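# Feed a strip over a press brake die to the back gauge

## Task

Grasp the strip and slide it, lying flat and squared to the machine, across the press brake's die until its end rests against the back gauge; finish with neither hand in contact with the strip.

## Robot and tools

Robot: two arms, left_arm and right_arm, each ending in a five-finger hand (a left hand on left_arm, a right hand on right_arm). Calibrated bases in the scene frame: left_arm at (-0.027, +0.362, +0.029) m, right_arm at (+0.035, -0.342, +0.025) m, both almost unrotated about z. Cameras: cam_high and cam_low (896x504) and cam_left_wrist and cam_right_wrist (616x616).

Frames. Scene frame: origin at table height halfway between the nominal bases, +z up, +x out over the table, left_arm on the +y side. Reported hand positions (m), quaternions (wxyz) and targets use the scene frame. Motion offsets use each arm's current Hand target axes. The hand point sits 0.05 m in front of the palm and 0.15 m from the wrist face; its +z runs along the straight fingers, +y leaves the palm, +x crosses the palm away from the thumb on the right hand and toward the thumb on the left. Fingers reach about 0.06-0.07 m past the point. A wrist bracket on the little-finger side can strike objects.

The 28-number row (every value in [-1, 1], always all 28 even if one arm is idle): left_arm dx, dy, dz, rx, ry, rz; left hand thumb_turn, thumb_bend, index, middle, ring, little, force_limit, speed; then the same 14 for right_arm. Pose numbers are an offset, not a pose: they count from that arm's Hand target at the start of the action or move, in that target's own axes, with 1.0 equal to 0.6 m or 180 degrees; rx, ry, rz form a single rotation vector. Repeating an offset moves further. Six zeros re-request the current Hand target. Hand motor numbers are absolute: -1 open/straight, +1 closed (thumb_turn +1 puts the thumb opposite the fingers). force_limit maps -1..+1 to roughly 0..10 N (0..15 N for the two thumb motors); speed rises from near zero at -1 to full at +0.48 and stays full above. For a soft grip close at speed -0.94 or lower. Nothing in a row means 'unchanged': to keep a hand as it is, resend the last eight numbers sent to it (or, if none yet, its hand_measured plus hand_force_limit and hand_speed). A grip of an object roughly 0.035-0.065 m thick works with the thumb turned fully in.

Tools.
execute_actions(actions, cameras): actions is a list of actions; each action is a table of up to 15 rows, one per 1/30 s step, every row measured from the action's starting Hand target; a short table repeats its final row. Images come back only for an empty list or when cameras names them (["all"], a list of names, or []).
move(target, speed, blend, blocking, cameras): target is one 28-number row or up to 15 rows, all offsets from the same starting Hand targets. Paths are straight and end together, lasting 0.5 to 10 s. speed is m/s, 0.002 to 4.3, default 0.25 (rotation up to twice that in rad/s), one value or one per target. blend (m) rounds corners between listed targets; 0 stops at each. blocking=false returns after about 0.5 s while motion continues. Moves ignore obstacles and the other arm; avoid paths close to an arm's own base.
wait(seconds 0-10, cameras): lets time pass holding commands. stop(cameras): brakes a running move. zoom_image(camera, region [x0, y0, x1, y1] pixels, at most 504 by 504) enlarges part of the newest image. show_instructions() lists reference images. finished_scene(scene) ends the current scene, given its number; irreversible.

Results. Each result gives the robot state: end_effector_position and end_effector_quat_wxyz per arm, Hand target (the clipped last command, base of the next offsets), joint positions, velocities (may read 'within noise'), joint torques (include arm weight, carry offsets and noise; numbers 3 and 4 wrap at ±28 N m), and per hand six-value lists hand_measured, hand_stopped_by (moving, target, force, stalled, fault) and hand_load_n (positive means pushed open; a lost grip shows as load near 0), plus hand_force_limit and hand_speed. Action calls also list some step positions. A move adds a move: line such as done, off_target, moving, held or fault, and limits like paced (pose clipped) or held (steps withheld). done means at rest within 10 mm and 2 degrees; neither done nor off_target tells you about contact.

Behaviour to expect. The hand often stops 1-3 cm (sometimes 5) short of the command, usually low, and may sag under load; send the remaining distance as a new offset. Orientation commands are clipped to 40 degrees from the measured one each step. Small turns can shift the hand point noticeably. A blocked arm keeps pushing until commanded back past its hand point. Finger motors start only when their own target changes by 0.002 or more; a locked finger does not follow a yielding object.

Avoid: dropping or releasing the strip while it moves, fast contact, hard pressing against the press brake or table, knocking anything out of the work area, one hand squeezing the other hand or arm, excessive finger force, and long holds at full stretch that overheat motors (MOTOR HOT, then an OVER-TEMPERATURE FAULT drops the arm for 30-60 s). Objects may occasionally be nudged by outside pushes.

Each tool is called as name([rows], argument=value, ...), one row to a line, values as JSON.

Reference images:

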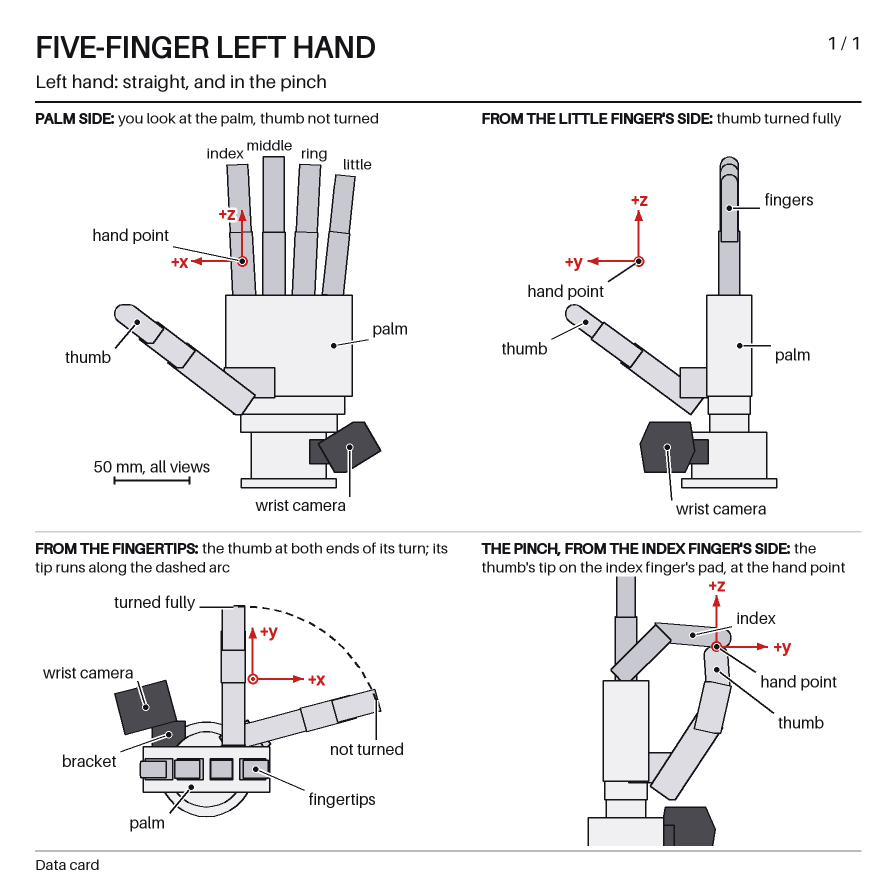

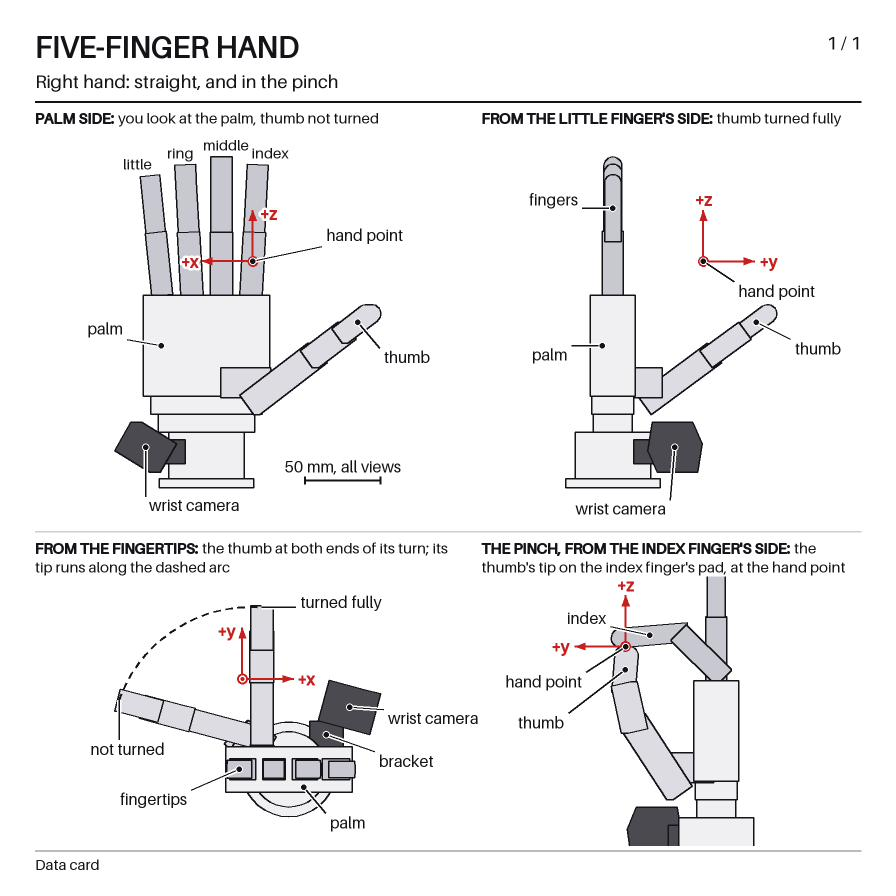

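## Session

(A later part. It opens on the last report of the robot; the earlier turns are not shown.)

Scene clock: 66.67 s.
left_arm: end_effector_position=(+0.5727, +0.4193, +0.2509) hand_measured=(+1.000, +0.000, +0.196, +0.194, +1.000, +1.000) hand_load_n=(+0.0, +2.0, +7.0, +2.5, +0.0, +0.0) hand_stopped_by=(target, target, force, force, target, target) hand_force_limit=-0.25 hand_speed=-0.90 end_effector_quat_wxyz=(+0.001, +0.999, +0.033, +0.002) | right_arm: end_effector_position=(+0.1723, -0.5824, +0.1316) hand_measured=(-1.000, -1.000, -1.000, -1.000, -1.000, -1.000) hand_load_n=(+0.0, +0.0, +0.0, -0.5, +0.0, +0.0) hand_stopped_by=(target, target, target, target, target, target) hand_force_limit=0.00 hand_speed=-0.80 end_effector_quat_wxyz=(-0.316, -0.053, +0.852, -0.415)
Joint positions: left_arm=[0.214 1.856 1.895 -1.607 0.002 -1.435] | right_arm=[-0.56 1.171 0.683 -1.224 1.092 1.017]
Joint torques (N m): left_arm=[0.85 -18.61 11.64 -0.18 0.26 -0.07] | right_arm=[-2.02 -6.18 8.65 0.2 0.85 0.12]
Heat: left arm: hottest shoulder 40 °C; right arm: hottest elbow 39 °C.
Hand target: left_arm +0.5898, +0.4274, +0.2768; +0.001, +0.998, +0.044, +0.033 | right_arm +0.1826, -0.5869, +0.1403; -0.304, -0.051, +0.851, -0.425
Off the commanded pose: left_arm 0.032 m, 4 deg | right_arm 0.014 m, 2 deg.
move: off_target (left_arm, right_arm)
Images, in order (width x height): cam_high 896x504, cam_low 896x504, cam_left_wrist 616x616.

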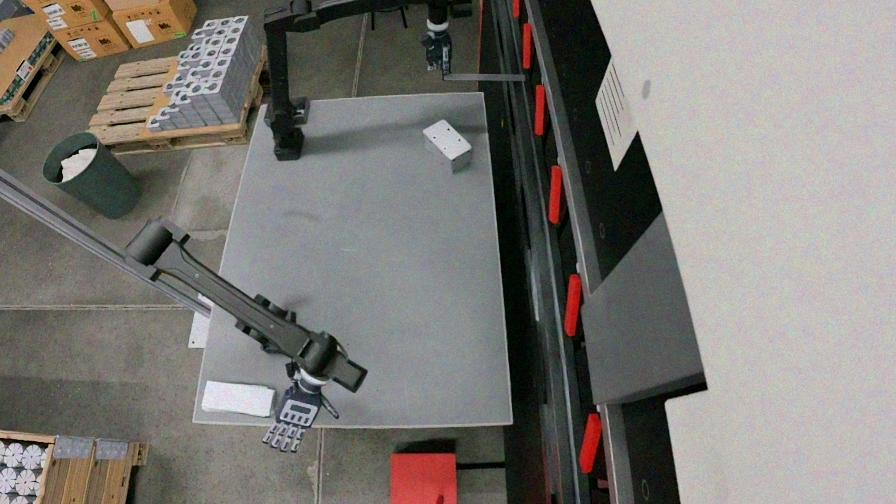

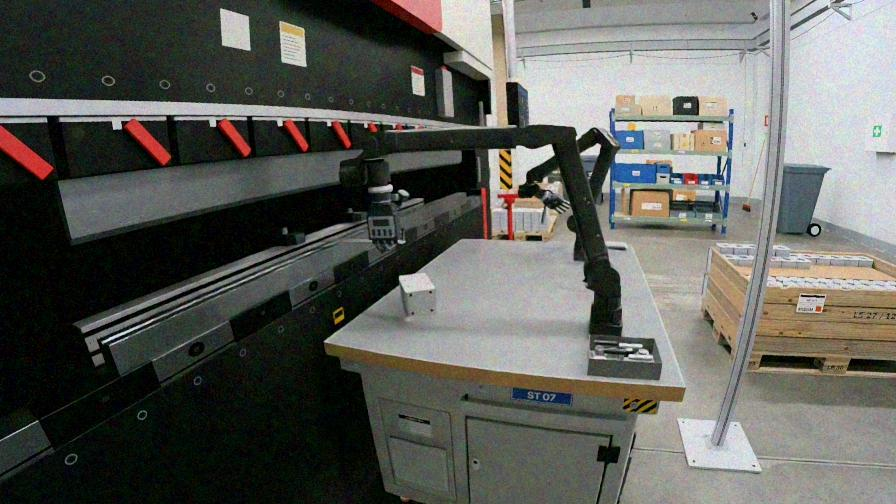

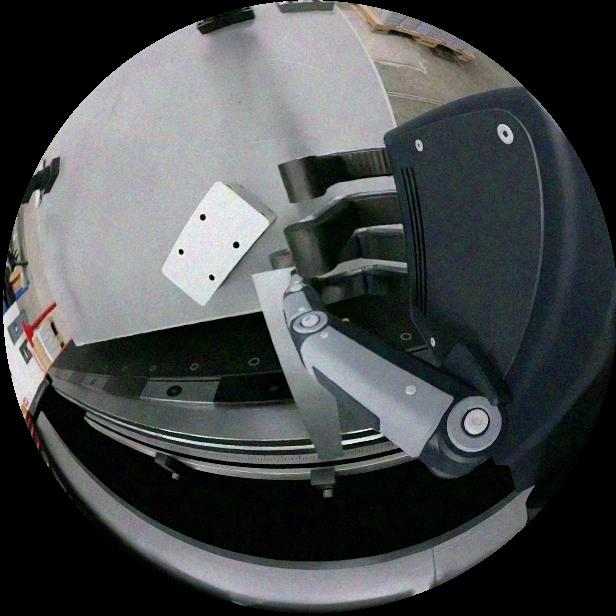

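move(target=[0.043,0.034,0.0615,0,0,0,1,0.0,0.7,0.75,1,1,-0.25,-0.9,0,0,0,0,0,0,-1,-1,-1,-1,-1,-1,0,-0.8], speed=0.08, cameras=["cam_low","cam_high","cam_left_wrist"])

zoom_image(camera="cam_high", region=[440, 50, 560, 110])

zoom_image(camera="cam_left_wrist", region=[280, 420, 380, 500])

zoom_image(camera="cam_low", region=[290, 205, 420, 265])

Scene clock: 71.63 s.
left_arm: end_effector_position=(+0.5980, +0.4078, +0.2261) hand_measured=(+1.000, +0.000, +0.196, +0.194, +1.000, +1.000) hand_load_n=(+0.0, +0.5, +1.0, +6.0, +0.0, +0.0) hand_stopped_by=(target, target, force, force, target, target) hand_force_limit=-0.25 hand_speed=-0.90 end_effector_quat_wxyz=(+0.000, +0.999, +0.037, +0.005) | right_arm: end_effector_position=(+0.1723, -0.5824, +0.1316) hand_measured=(-1.000, -1.000, -1.000, -1.000, -1.000, -1.000) hand_load_n=(+0.0, +0.0, -0.5, +0.0, +0.0, +0.0) hand_stopped_by=(target, target, target, target, target, target) hand_force_limit=0.00 hand_speed=-0.80 end_effector_quat_wxyz=(-0.316, -0.053, +0.852, -0.415)
Joint positions: left_arm=[0.186 1.916 1.918 -1.564 0.002 -1.47] | right_arm=[-0.56 1.171 0.683 -1.224 1.092 1.017]
Joint torques (N m): left_arm=[-0.44 -18.32 11.19 0.4 0.16 -0.06] | right_arm=[-2.02 -6.18 8.65 0.2 0.84 0.12]
Heat: left arm: hottest shoulder 40 °C; right arm: hottest elbow 39 °C.
Hand target: left_arm +0.6197, +0.4094, +0.2418; +0.001, +0.998, +0.044, +0.033 | right_arm +0.1826, -0.5869, +0.1403; -0.304, -0.051, +0.851, -0.425
Off the commanded pose: left_arm 0.027 m, 3 deg | right_arm 0.014 m, 2 deg.
move: off_target (left_arm, right_arm)
Images, in order (width x height): cam_high 896x504, cam_low 896x504, cam_left_wrist 616x616.

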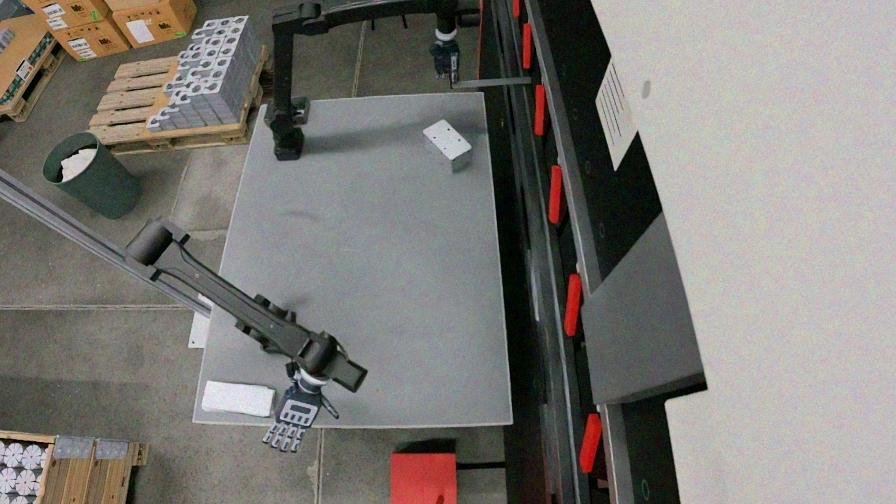

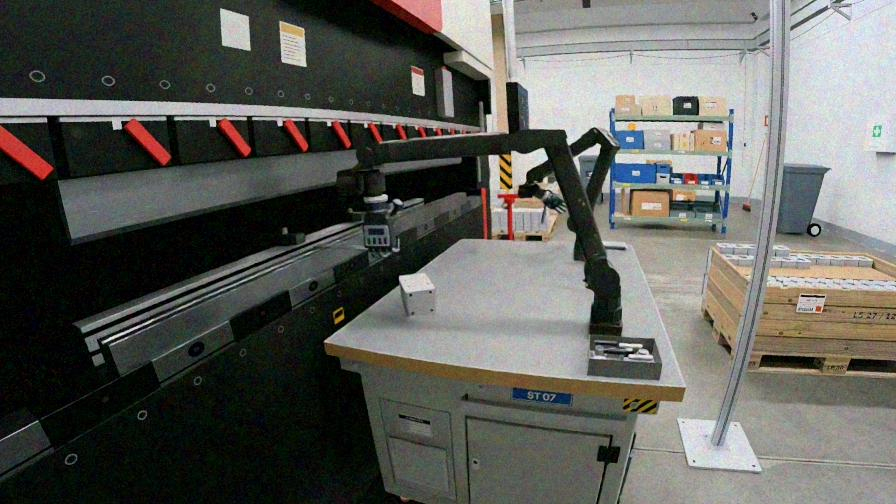

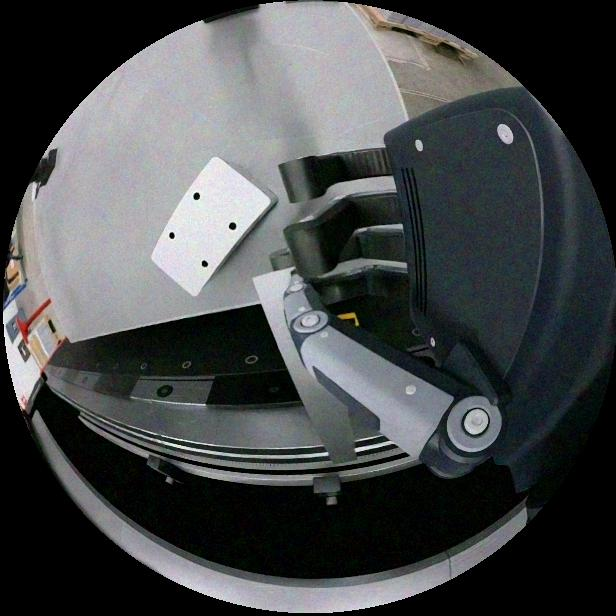

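Scaled by 4.200 from the camera's 896x504 image, which has a finer 1280x720 frame.

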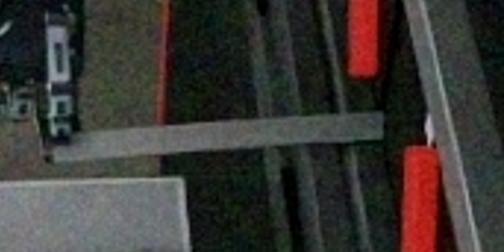

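Scaled by 5.040 from the camera's 616x616 image, which has a finer 880x880 frame.

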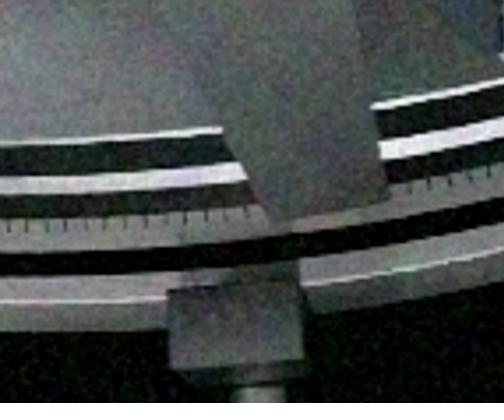

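Scaled by 3.877 from the camera's 896x504 image, which has a finer 1280x720 frame.

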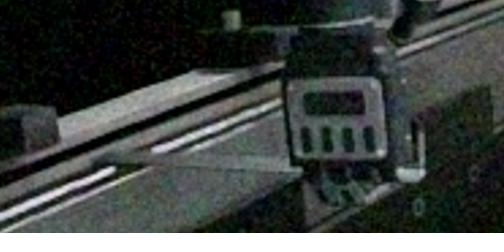

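move(target=[0.0,0.0,-0.045,0,0,0,1,0.0,0.7,0.75,1,1,-0.25,-0.9,0,0,0,0,0,0,-1,-1,-1,-1,-1,-1,0,-0.8], speed=0.08, cameras=["cam_low","cam_high","cam_left_wrist"])

zoom_image(camera="cam_high", region=[440, 50, 560, 110])

zoom_image(camera="cam_left_wrist", region=[280, 420, 380, 500])

zoom_image(camera="cam_low", region=[290, 205, 420, 265])

Scene clock: 73.63 s.
left_arm: end_effector_position=(+0.5996, +0.4081, +0.2453) hand_measured=(+1.000, +0.000, +0.196, +0.194, +1.000, +1.000) hand_load_n=(+0.0, +1.5, +7.0, +2.5, +0.0, +0.0) hand_stopped_by=(target, target, force, force, target, target) hand_force_limit=-0.25 hand_speed=-0.90 end_effector_quat_wxyz=(+0.000, +0.999, +0.037, +0.003) | right_arm: end_effector_position=(+0.1723, -0.5824, +0.1316) hand_measured=(-1.000, -1.000, -1.000, -1.000, -1.000, -1.000) hand_load_n=(+0.0, +0.0, +0.0, +0.0, +0.0, +0.0) hand_stopped_by=(target, target, target, target, target, target) hand_force_limit=0.00 hand_speed=-0.80 end_effector_quat_wxyz=(-0.316, -0.053, +0.852, -0.415)
Joint positions: left_arm=[0.186 1.925 1.983 -1.622 0.002 -1.47] | right_arm=[-0.56 1.171 0.683 -1.224 1.092 1.017]
Joint torques (N m): left_arm=[0.03 -19.19 11.6 -0.14 0.16 -0.06] | right_arm=[-2.08 -6.12 8.65 0.2 0.85 0.12]
Heat: left arm: hottest shoulder 40 °C; right arm: hottest elbow 39 °C.
Hand target: left_arm +0.6179, +0.4094, +0.2687; +0.001, +0.998, +0.044, +0.033 | right_arm +0.1826, -0.5869, +0.1403; -0.304, -0.051, +0.851, -0.425
Off the commanded pose: left_arm 0.030 m, 4 deg | right_arm 0.014 m, 2 deg.
move: off_target (left_arm, right_arm)
Images, in order (width x height): cam_high 896x504, cam_low 896x504, cam_left_wrist 616x616.

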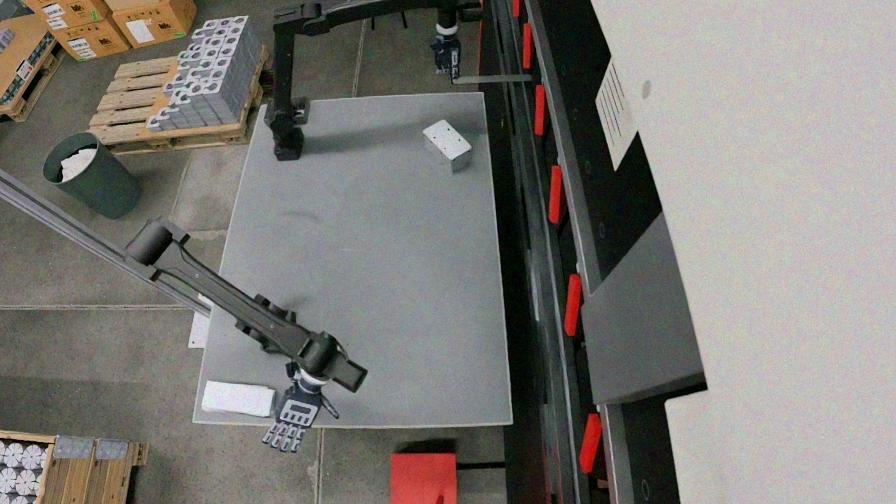

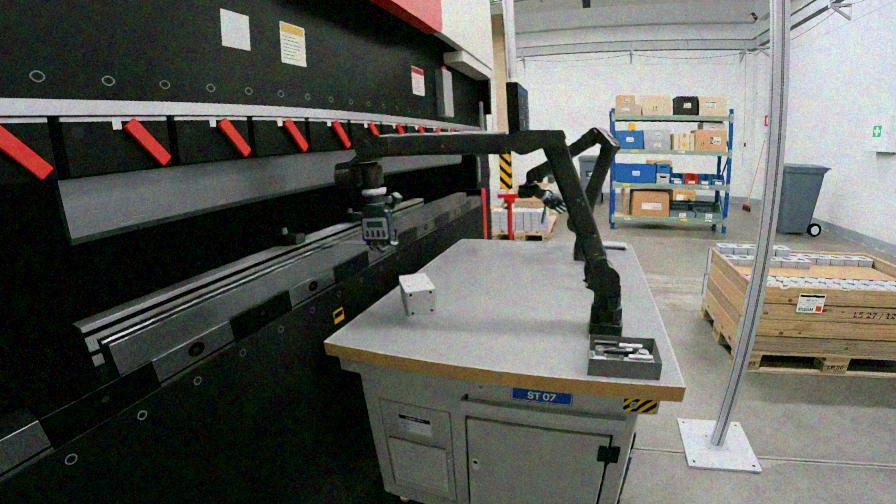

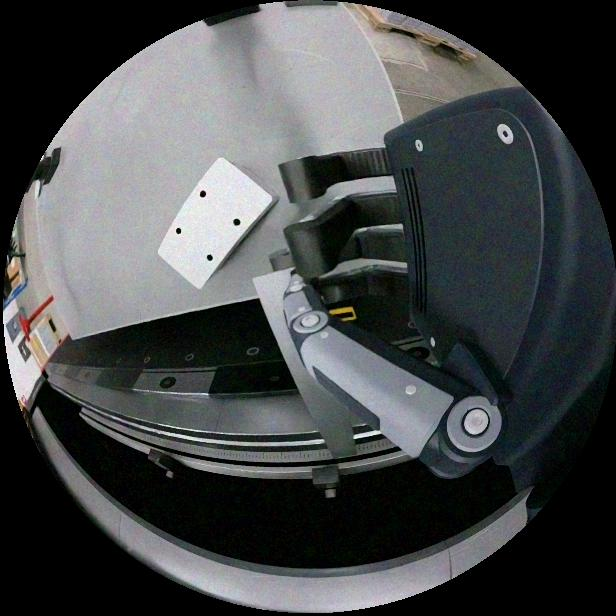

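Scaled by 4.200 from the camera's 896x504 image, which has a finer 1280x720 frame.

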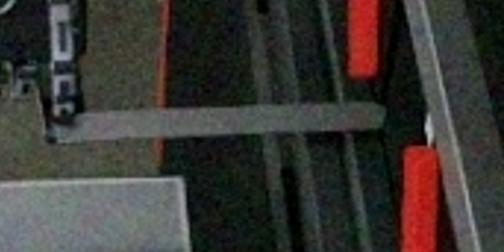

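Scaled by 5.040 from the camera's 616x616 image, which has a finer 880x880 frame.

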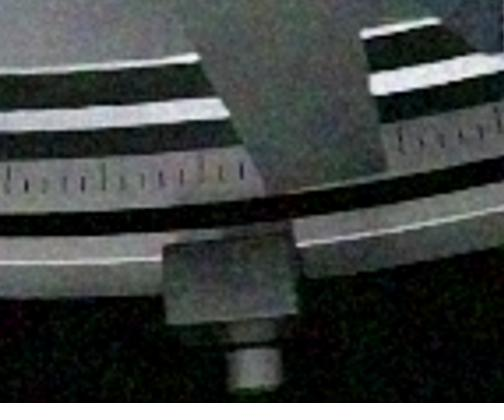

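Scaled by 3.877 from the camera's 896x504 image, which has a finer 1280x720 frame.

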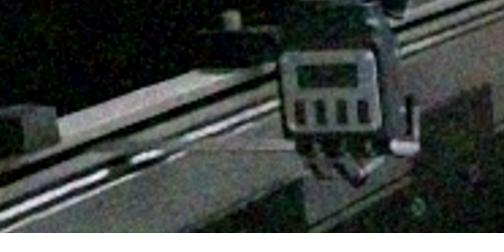

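move(target=[0.0,0.032,0.028,0,0,0,1,0.0,0.7,0.75,1,1,-0.25,-0.9,0,0,0,0,0,0,-1,-1,-1,-1,-1,-1,0,-0.8], speed=0.05, cameras=["cam_low","cam_high","cam_left_wrist"])

zoom_image(camera="cam_high", region=[440, 50, 560, 110])

zoom_image(camera="cam_left_wrist", region=[280, 420, 380, 500])

zoom_image(camera="cam_low", region=[290, 205, 420, 265])

Scene clock: 76.20 s.
left_arm: end_effector_position=(+0.6099, +0.3891, +0.2462) hand_measured=(+1.000, +0.000, +0.196, +0.194, +1.000, +1.000) hand_load_n=(+0.0, +1.0, +7.5, +2.5, +0.0, +0.0) hand_stopped_by=(target, target, force, force, target, target) hand_force_limit=-0.25 hand_speed=-0.90 end_effector_quat_wxyz=(-0.001, +0.999, +0.035, +0.017) | right_arm: end_effector_position=(+0.1723, -0.5824, +0.1316) hand_measured=(-1.000, -1.000, -1.000, -1.000, -1.000, -1.000) hand_load_n=(+0.0, +0.0, +0.0, +0.0, +0.0, +0.0) hand_stopped_by=(target, target, target, target, target, target) hand_force_limit=0.00 hand_speed=-0.80 end_effector_quat_wxyz=(-0.316, -0.053, +0.852, -0.415)
Joint positions: left_arm=[0.152 1.925 1.983 -1.595 0.002 -1.501] | right_arm=[-0.56 1.171 0.683 -1.224 1.092 1.017]
Joint torques (N m): left_arm=[-0.21 -19.25 8.36 0.66 0.08 -0.03] | right_arm=[-2.02 -6.12 8.65 0.2 0.84 0.12]
Heat: left arm: hottest shoulder 40 °C; right arm: hottest elbow 39 °C.
Hand target: left_arm +0.6207, +0.3902, +0.2520; +0.001, +0.998, +0.044, +0.033 | right_arm +0.1826, -0.5869, +0.1403; -0.304, -0.051, +0.851, -0.425
Off the commanded pose: left_arm 0.012 m, 2 deg | right_arm 0.014 m, 2 deg.
move: off_target (left_arm, right_arm)
Images, in order (width x height): cam_high 896x504, cam_low 896x504, cam_left_wrist 616x616.

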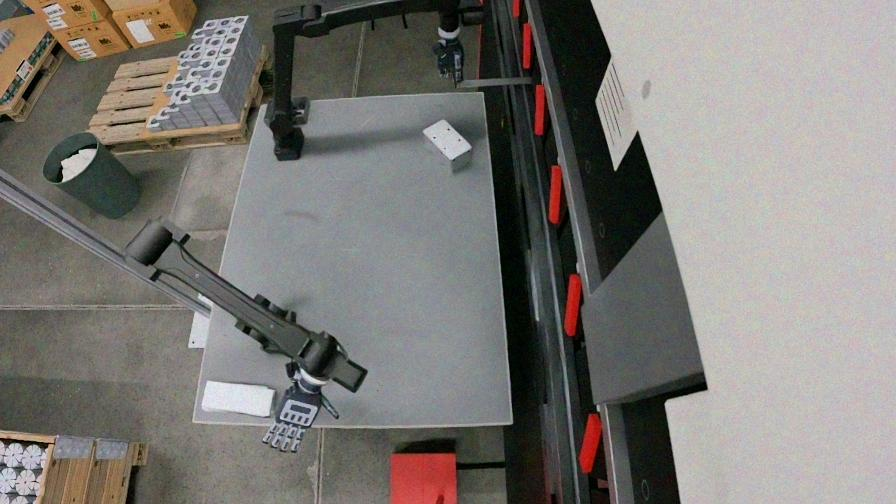

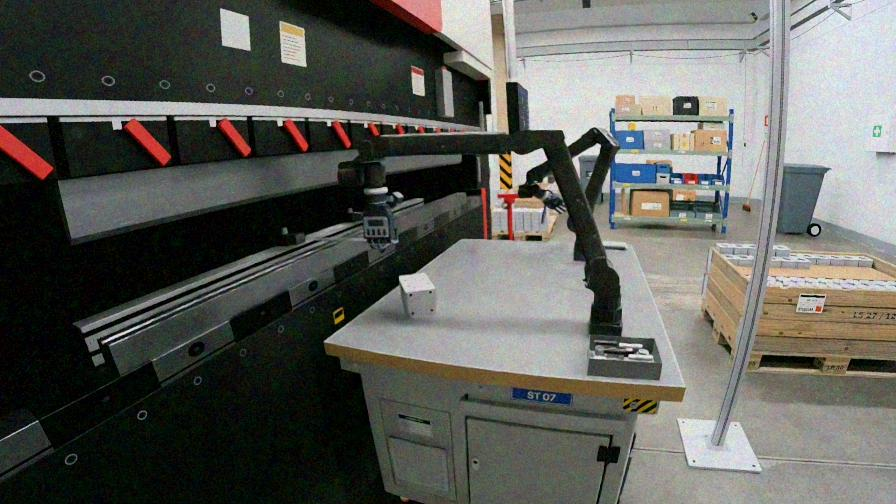

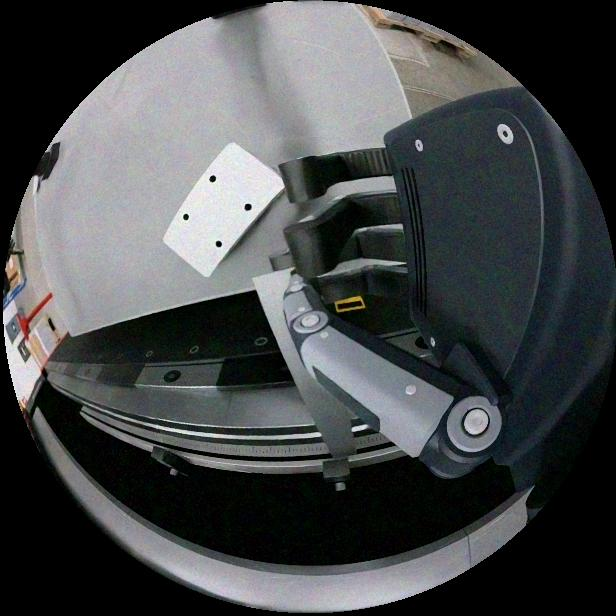

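Scaled by 4.200 from the camera's 896x504 image, which has a finer 1280x720 frame.

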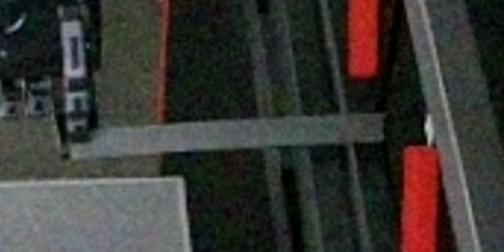

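Scaled by 5.040 from the camera's 616x616 image, which has a finer 880x880 frame.

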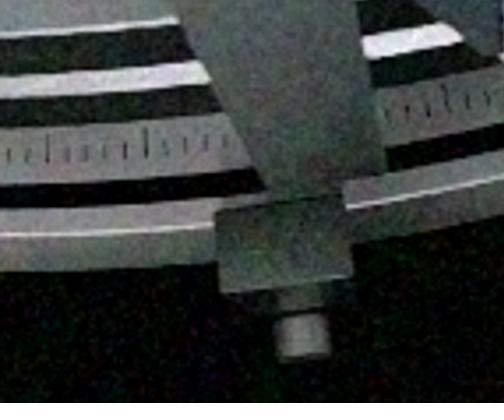

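Scaled by 3.877 from the camera's 896x504 image, which has a finer 1280x720 frame.

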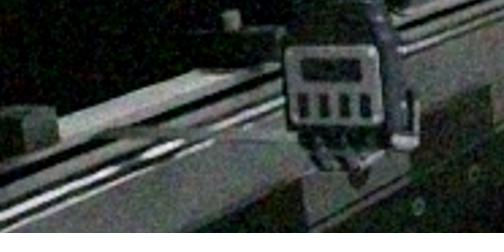

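move(target=[0.0,-0.003,0.028,0,-0.018,0,1,0.0,0.7,0.75,1,1,-0.25,-0.9,0,0,0,0,0,0,-1,-1,-1,-1,-1,-1,0,-0.8], speed=0.05, cameras=["cam_low","cam_high","cam_left_wrist"])

zoom_image(camera="cam_high", region=[440, 50, 560, 110])

zoom_image(camera="cam_left_wrist", region=[280, 420, 380, 500])

zoom_image(camera="cam_low", region=[290, 205, 420, 265])

Scene clock: 77.87 s.
left_arm: end_effector_position=(+0.6081, +0.3891, +0.2222) hand_measured=(+1.000, +0.000, +0.198, +0.194, +1.000, +1.000) hand_load_n=(-0.5, +2.0, +0.0, +10.5, +0.0, +0.0) hand_stopped_by=(target, target, force, force, target, target) hand_force_limit=-0.25 hand_speed=-0.90 end_effector_quat_wxyz=(+0.002, +0.999, +0.042, -0.012) | right_arm: end_effector_position=(+0.1723, -0.5824, +0.1316) hand_measured=(-1.000, -1.000, -1.000, -1.000, -1.000, -1.000) hand_load_n=(-0.5, +0.0, +0.0, +0.0, +0.0, +0.0) hand_stopped_by=(target, target, target, target, target, target) hand_force_limit=0.00 hand_speed=-0.80 end_effector_quat_wxyz=(-0.316, -0.053, +0.852, -0.415)
Joint positions: left_arm=[0.152 1.964 1.983 -1.615 0.002 -1.513] | right_arm=[-0.56 1.171 0.683 -1.224 1.092 1.017]
Joint torques (N m): left_arm=[-0.09 -19.37 10.63 -0.46 -0.07 -0.03] | right_arm=[-2.02 -6.12 8.66 0.21 0.85 0.12]
Heat: left arm: hottest shoulder 40 °C; right arm: hottest elbow 39 °C.
Hand target: left_arm +0.6217, +0.3920, +0.2353; +0.003, +0.999, +0.044, +0.005 | right_arm +0.1826, -0.5869, +0.1403; -0.304, -0.051, +0.851, -0.425
Off the commanded pose: left_arm 0.019 m, 2 deg | right_arm 0.014 m, 2 deg.
move: off_target (left_arm, right_arm)
Images, in order (width x height): cam_high 896x504, cam_low 896x504, cam_left_wrist 616x616.

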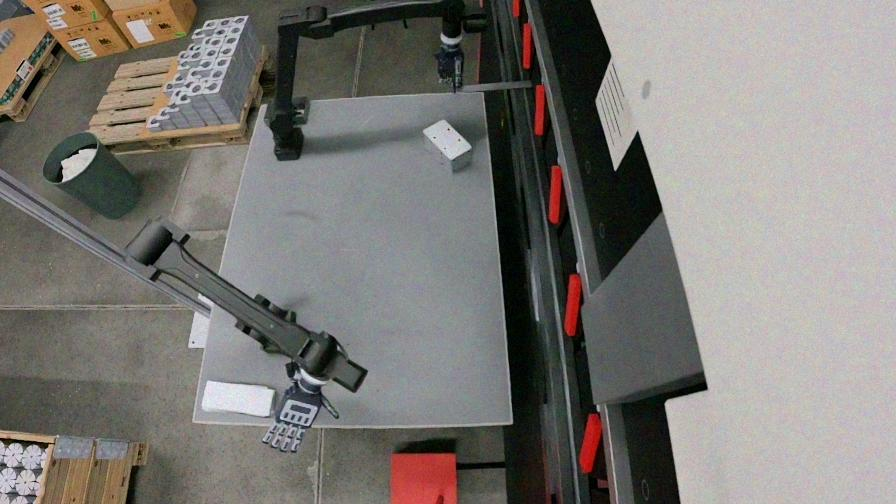

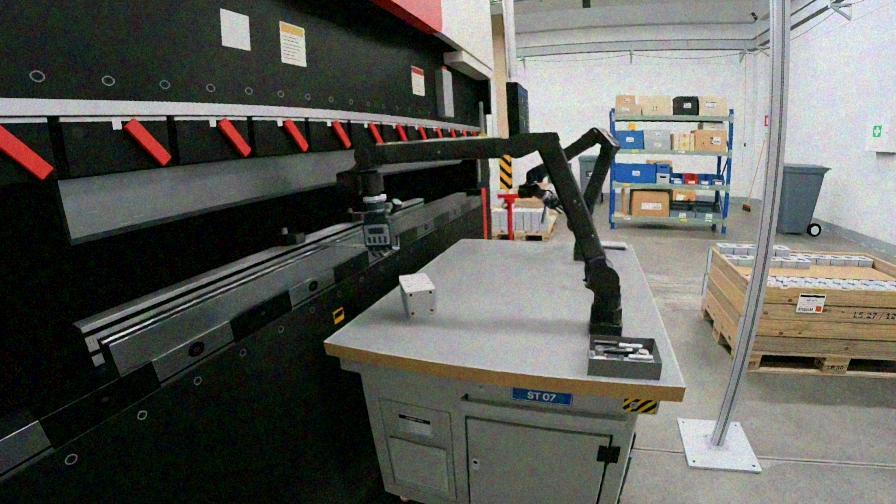

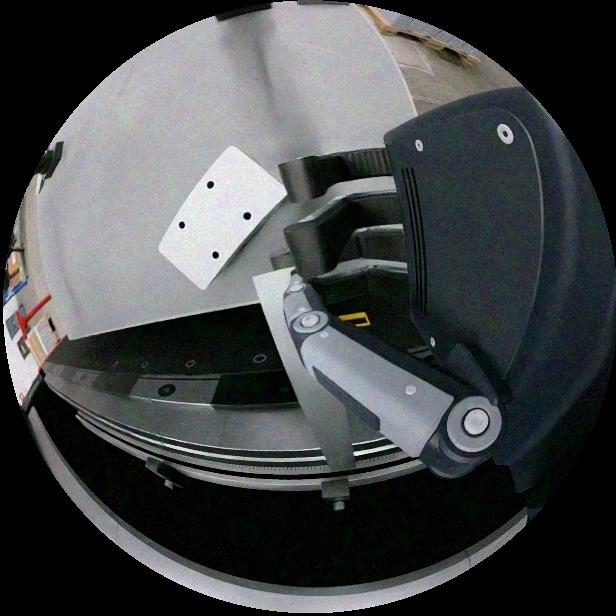

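Scaled by 4.200 from the camera's 896x504 image, which has a finer 1280x720 frame.

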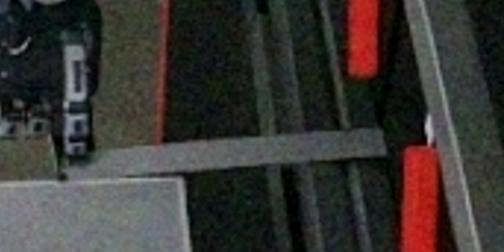

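Scaled by 5.040 from the camera's 616x616 image, which has a finer 880x880 frame.

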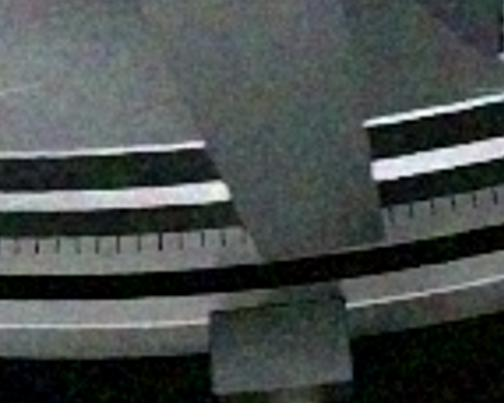

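Scaled by 3.877 from the camera's 896x504 image, which has a finer 1280x720 frame.

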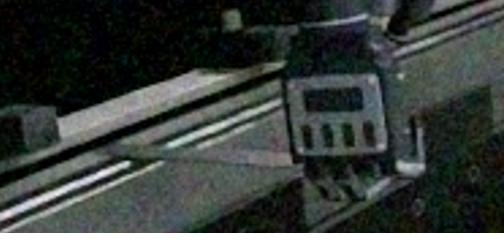

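move(target=[0.0,0.0,-0.022,0,0.0,0,1,0.0,0.7,0.75,1,1,-0.25,-0.9,0,0,0,0,0,0,-1,-1,-1,-1,-1,-1,0,-0.8], speed=0.05, cameras=["cam_low","cam_high","cam_left_wrist"])

zoom_image(camera="cam_high", region=[440, 50, 560, 110])

zoom_image(camera="cam_low", region=[290, 205, 420, 265])

Scene clock: 79.30 s.
left_arm: end_effector_position=(+0.6061, +0.3889, +0.2334) hand_measured=(+1.000, +0.000, +0.196, +0.194, +1.000, +1.000) hand_load_n=(+0.5, +1.5, +0.5, +6.5, +0.0, +0.0) hand_stopped_by=(target, target, force, force, target, target) hand_force_limit=-0.25 hand_speed=-0.90 end_effector_quat_wxyz=(+0.002, +0.999, +0.042, -0.016) | right_arm: end_effector_position=(+0.1723, -0.5824, +0.1316) hand_measured=(-1.000, -1.000, -1.000, -1.000, -1.000, -1.000) hand_load_n=(+0.0, +0.0, +0.0, +0.0, +0.0, +0.0) hand_stopped_by=(target, target, target, target, target, target) hand_force_limit=0.00 hand_speed=-0.80 end_effector_quat_wxyz=(-0.316, -0.053, +0.852, -0.415)
Joint positions: left_arm=[0.152 1.965 2.015 -1.653 0.002 -1.513] | right_arm=[-0.56 1.171 0.683 -1.224 1.092 1.017]
Joint torques (N m): left_arm=[0.15 -19.19 11.12 -0.34 -0.04 -0.04] | right_arm=[-2.02 -6.18 8.66 0.21 0.85 0.12]
Heat: left arm: hottest shoulder 40 °C; right arm: hottest elbow 39 °C.
Hand target: left_arm +0.6215, +0.3921, +0.2485; +0.003, +0.999, +0.044, +0.005 | right_arm +0.1826, -0.5869, +0.1403; -0.304, -0.051, +0.851, -0.425
Off the commanded pose: left_arm 0.022 m, 2 deg | right_arm 0.014 m, 2 deg.
move: off_target (left_arm, right_arm)
Images, in order (width x height): cam_high 896x504, cam_low 896x504, cam_left_wrist 616x616.

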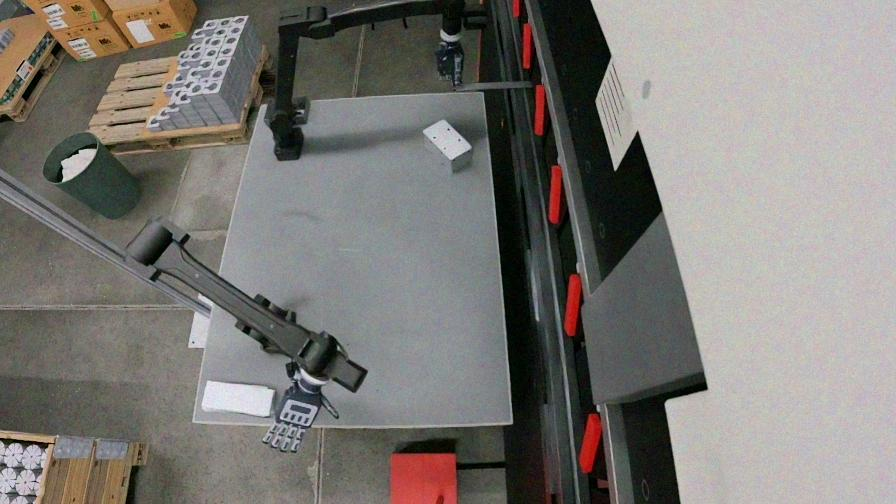

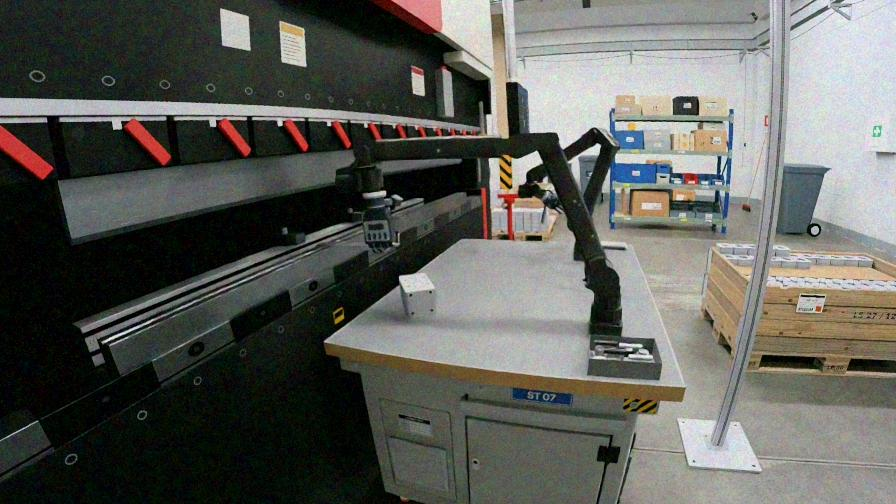

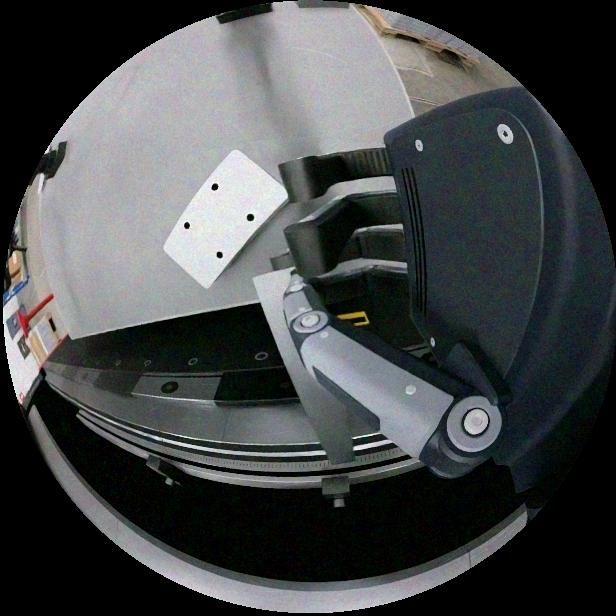

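Scaled by 4.200 from the camera's 896x504 image, which has a finer 1280x720 frame.

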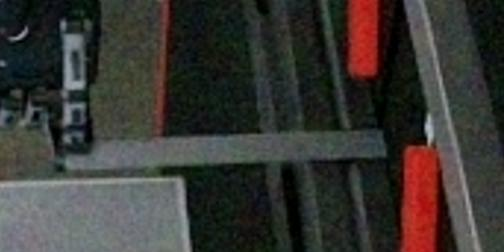

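Scaled by 3.877 from the camera's 896x504 image, which has a finer 1280x720 frame.

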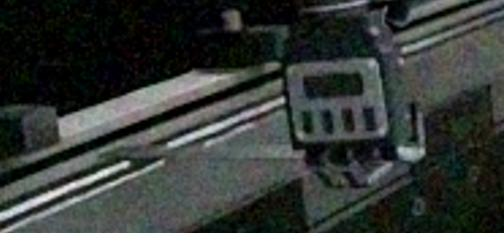

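move(target=[0.04,0.003,-0.008,0,0.014,0,1,0.0,0.7,0.75,1,1,-0.25,-0.9,0,0,0,0,0,0,-1,-1,-1,-1,-1,-1,0,-0.8], speed=0.05, cameras=["cam_low","cam_high","cam_left_wrist"])

zoom_image(camera="cam_high", region=[440, 50, 560, 110])

zoom_image(camera="cam_left_wrist", region=[280, 420, 380, 500])

zoom_image(camera="cam_low", region=[290, 205, 420, 265])

Scene clock: 81.00 s.
left_arm: end_effector_position=(+0.6259, +0.3914, +0.2344) hand_measured=(+1.000, +0.000, +0.196, +0.194, +1.000, +1.000) hand_load_n=(+0.0, +1.5, +5.0, +3.0, +0.0, +0.0) hand_stopped_by=(target, target, force, force, target, target) hand_force_limit=-0.25 hand_speed=-0.90 end_effector_quat_wxyz=(+0.001, +0.999, +0.036, -0.003) | right_arm: end_effector_position=(+0.1723, -0.5824, +0.1316) hand_measured=(-1.000, -1.000, -1.000, -1.000, -1.000, -1.000) hand_load_n=(+0.0, +0.0, +0.0, -0.5, +0.0, +0.0) hand_stopped_by=(target, target, target, target, target, target) hand_force_limit=0.00 hand_speed=-0.80 end_effector_quat_wxyz=(-0.316, -0.053, +0.852, -0.415)
Joint positions: left_arm=[0.152 2.01 2.086 -1.653 0.002 -1.502] | right_arm=[-0.56 1.171 0.683 -1.224 1.092 1.017]
Joint torques (N m): left_arm=[0.03 -20.25 11.4 0.14 0.04 -0.06] | right_arm=[-2.02 -6.18 8.65 0.2 0.85 0.12]
Heat: left arm: hottest shoulder 40 °C; right arm: hottest elbow 39 °C.
Hand target: left_arm +0.6456, +0.3924, +0.2535; +0.002, +0.999, +0.044, +0.027 | right_arm +0.1826, -0.5869, +0.1403; -0.304, -0.051, +0.851, -0.425
Off the commanded pose: left_arm 0.027 m, 4 deg | right_arm 0.014 m, 2 deg.
move: off_target (left_arm, right_arm)
Images, in order (width x height): cam_high 896x504, cam_low 896x504, cam_left_wrist 616x616.

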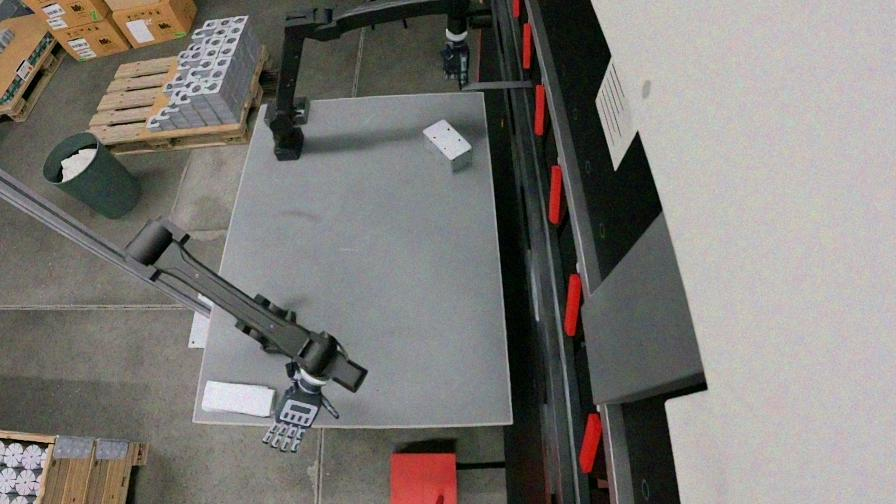

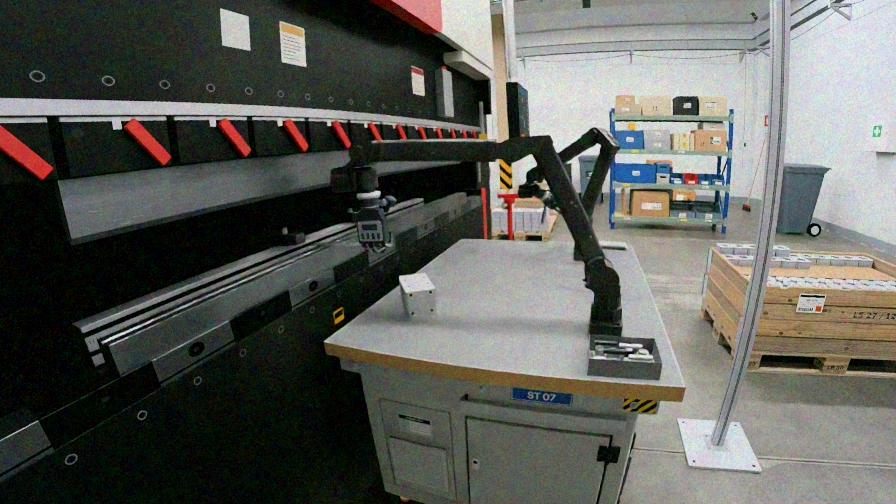

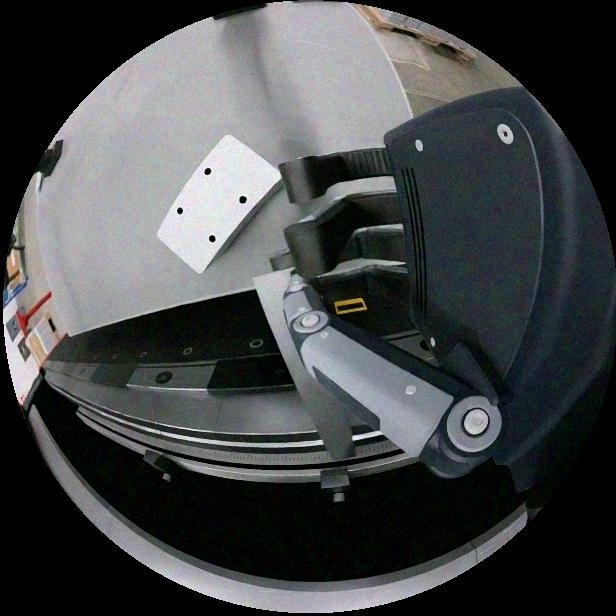

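Scaled by 4.200 from the camera's 896x504 image, which has a finer 1280x720 frame.

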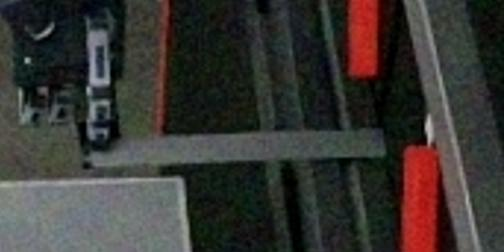

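Scaled by 5.040 from the camera's 616x616 image, which has a finer 880x880 frame.

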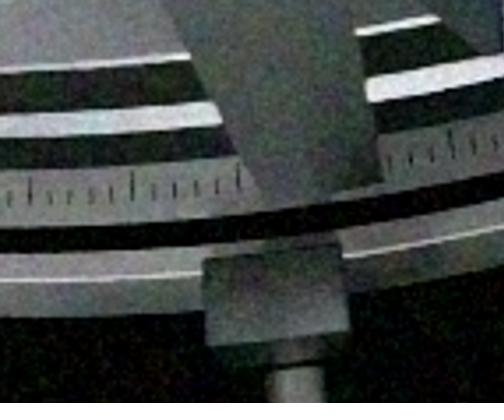

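Scaled by 3.877 from the camera's 896x504 image, which has a finer 1280x720 frame.

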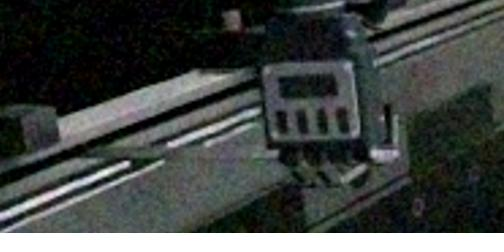

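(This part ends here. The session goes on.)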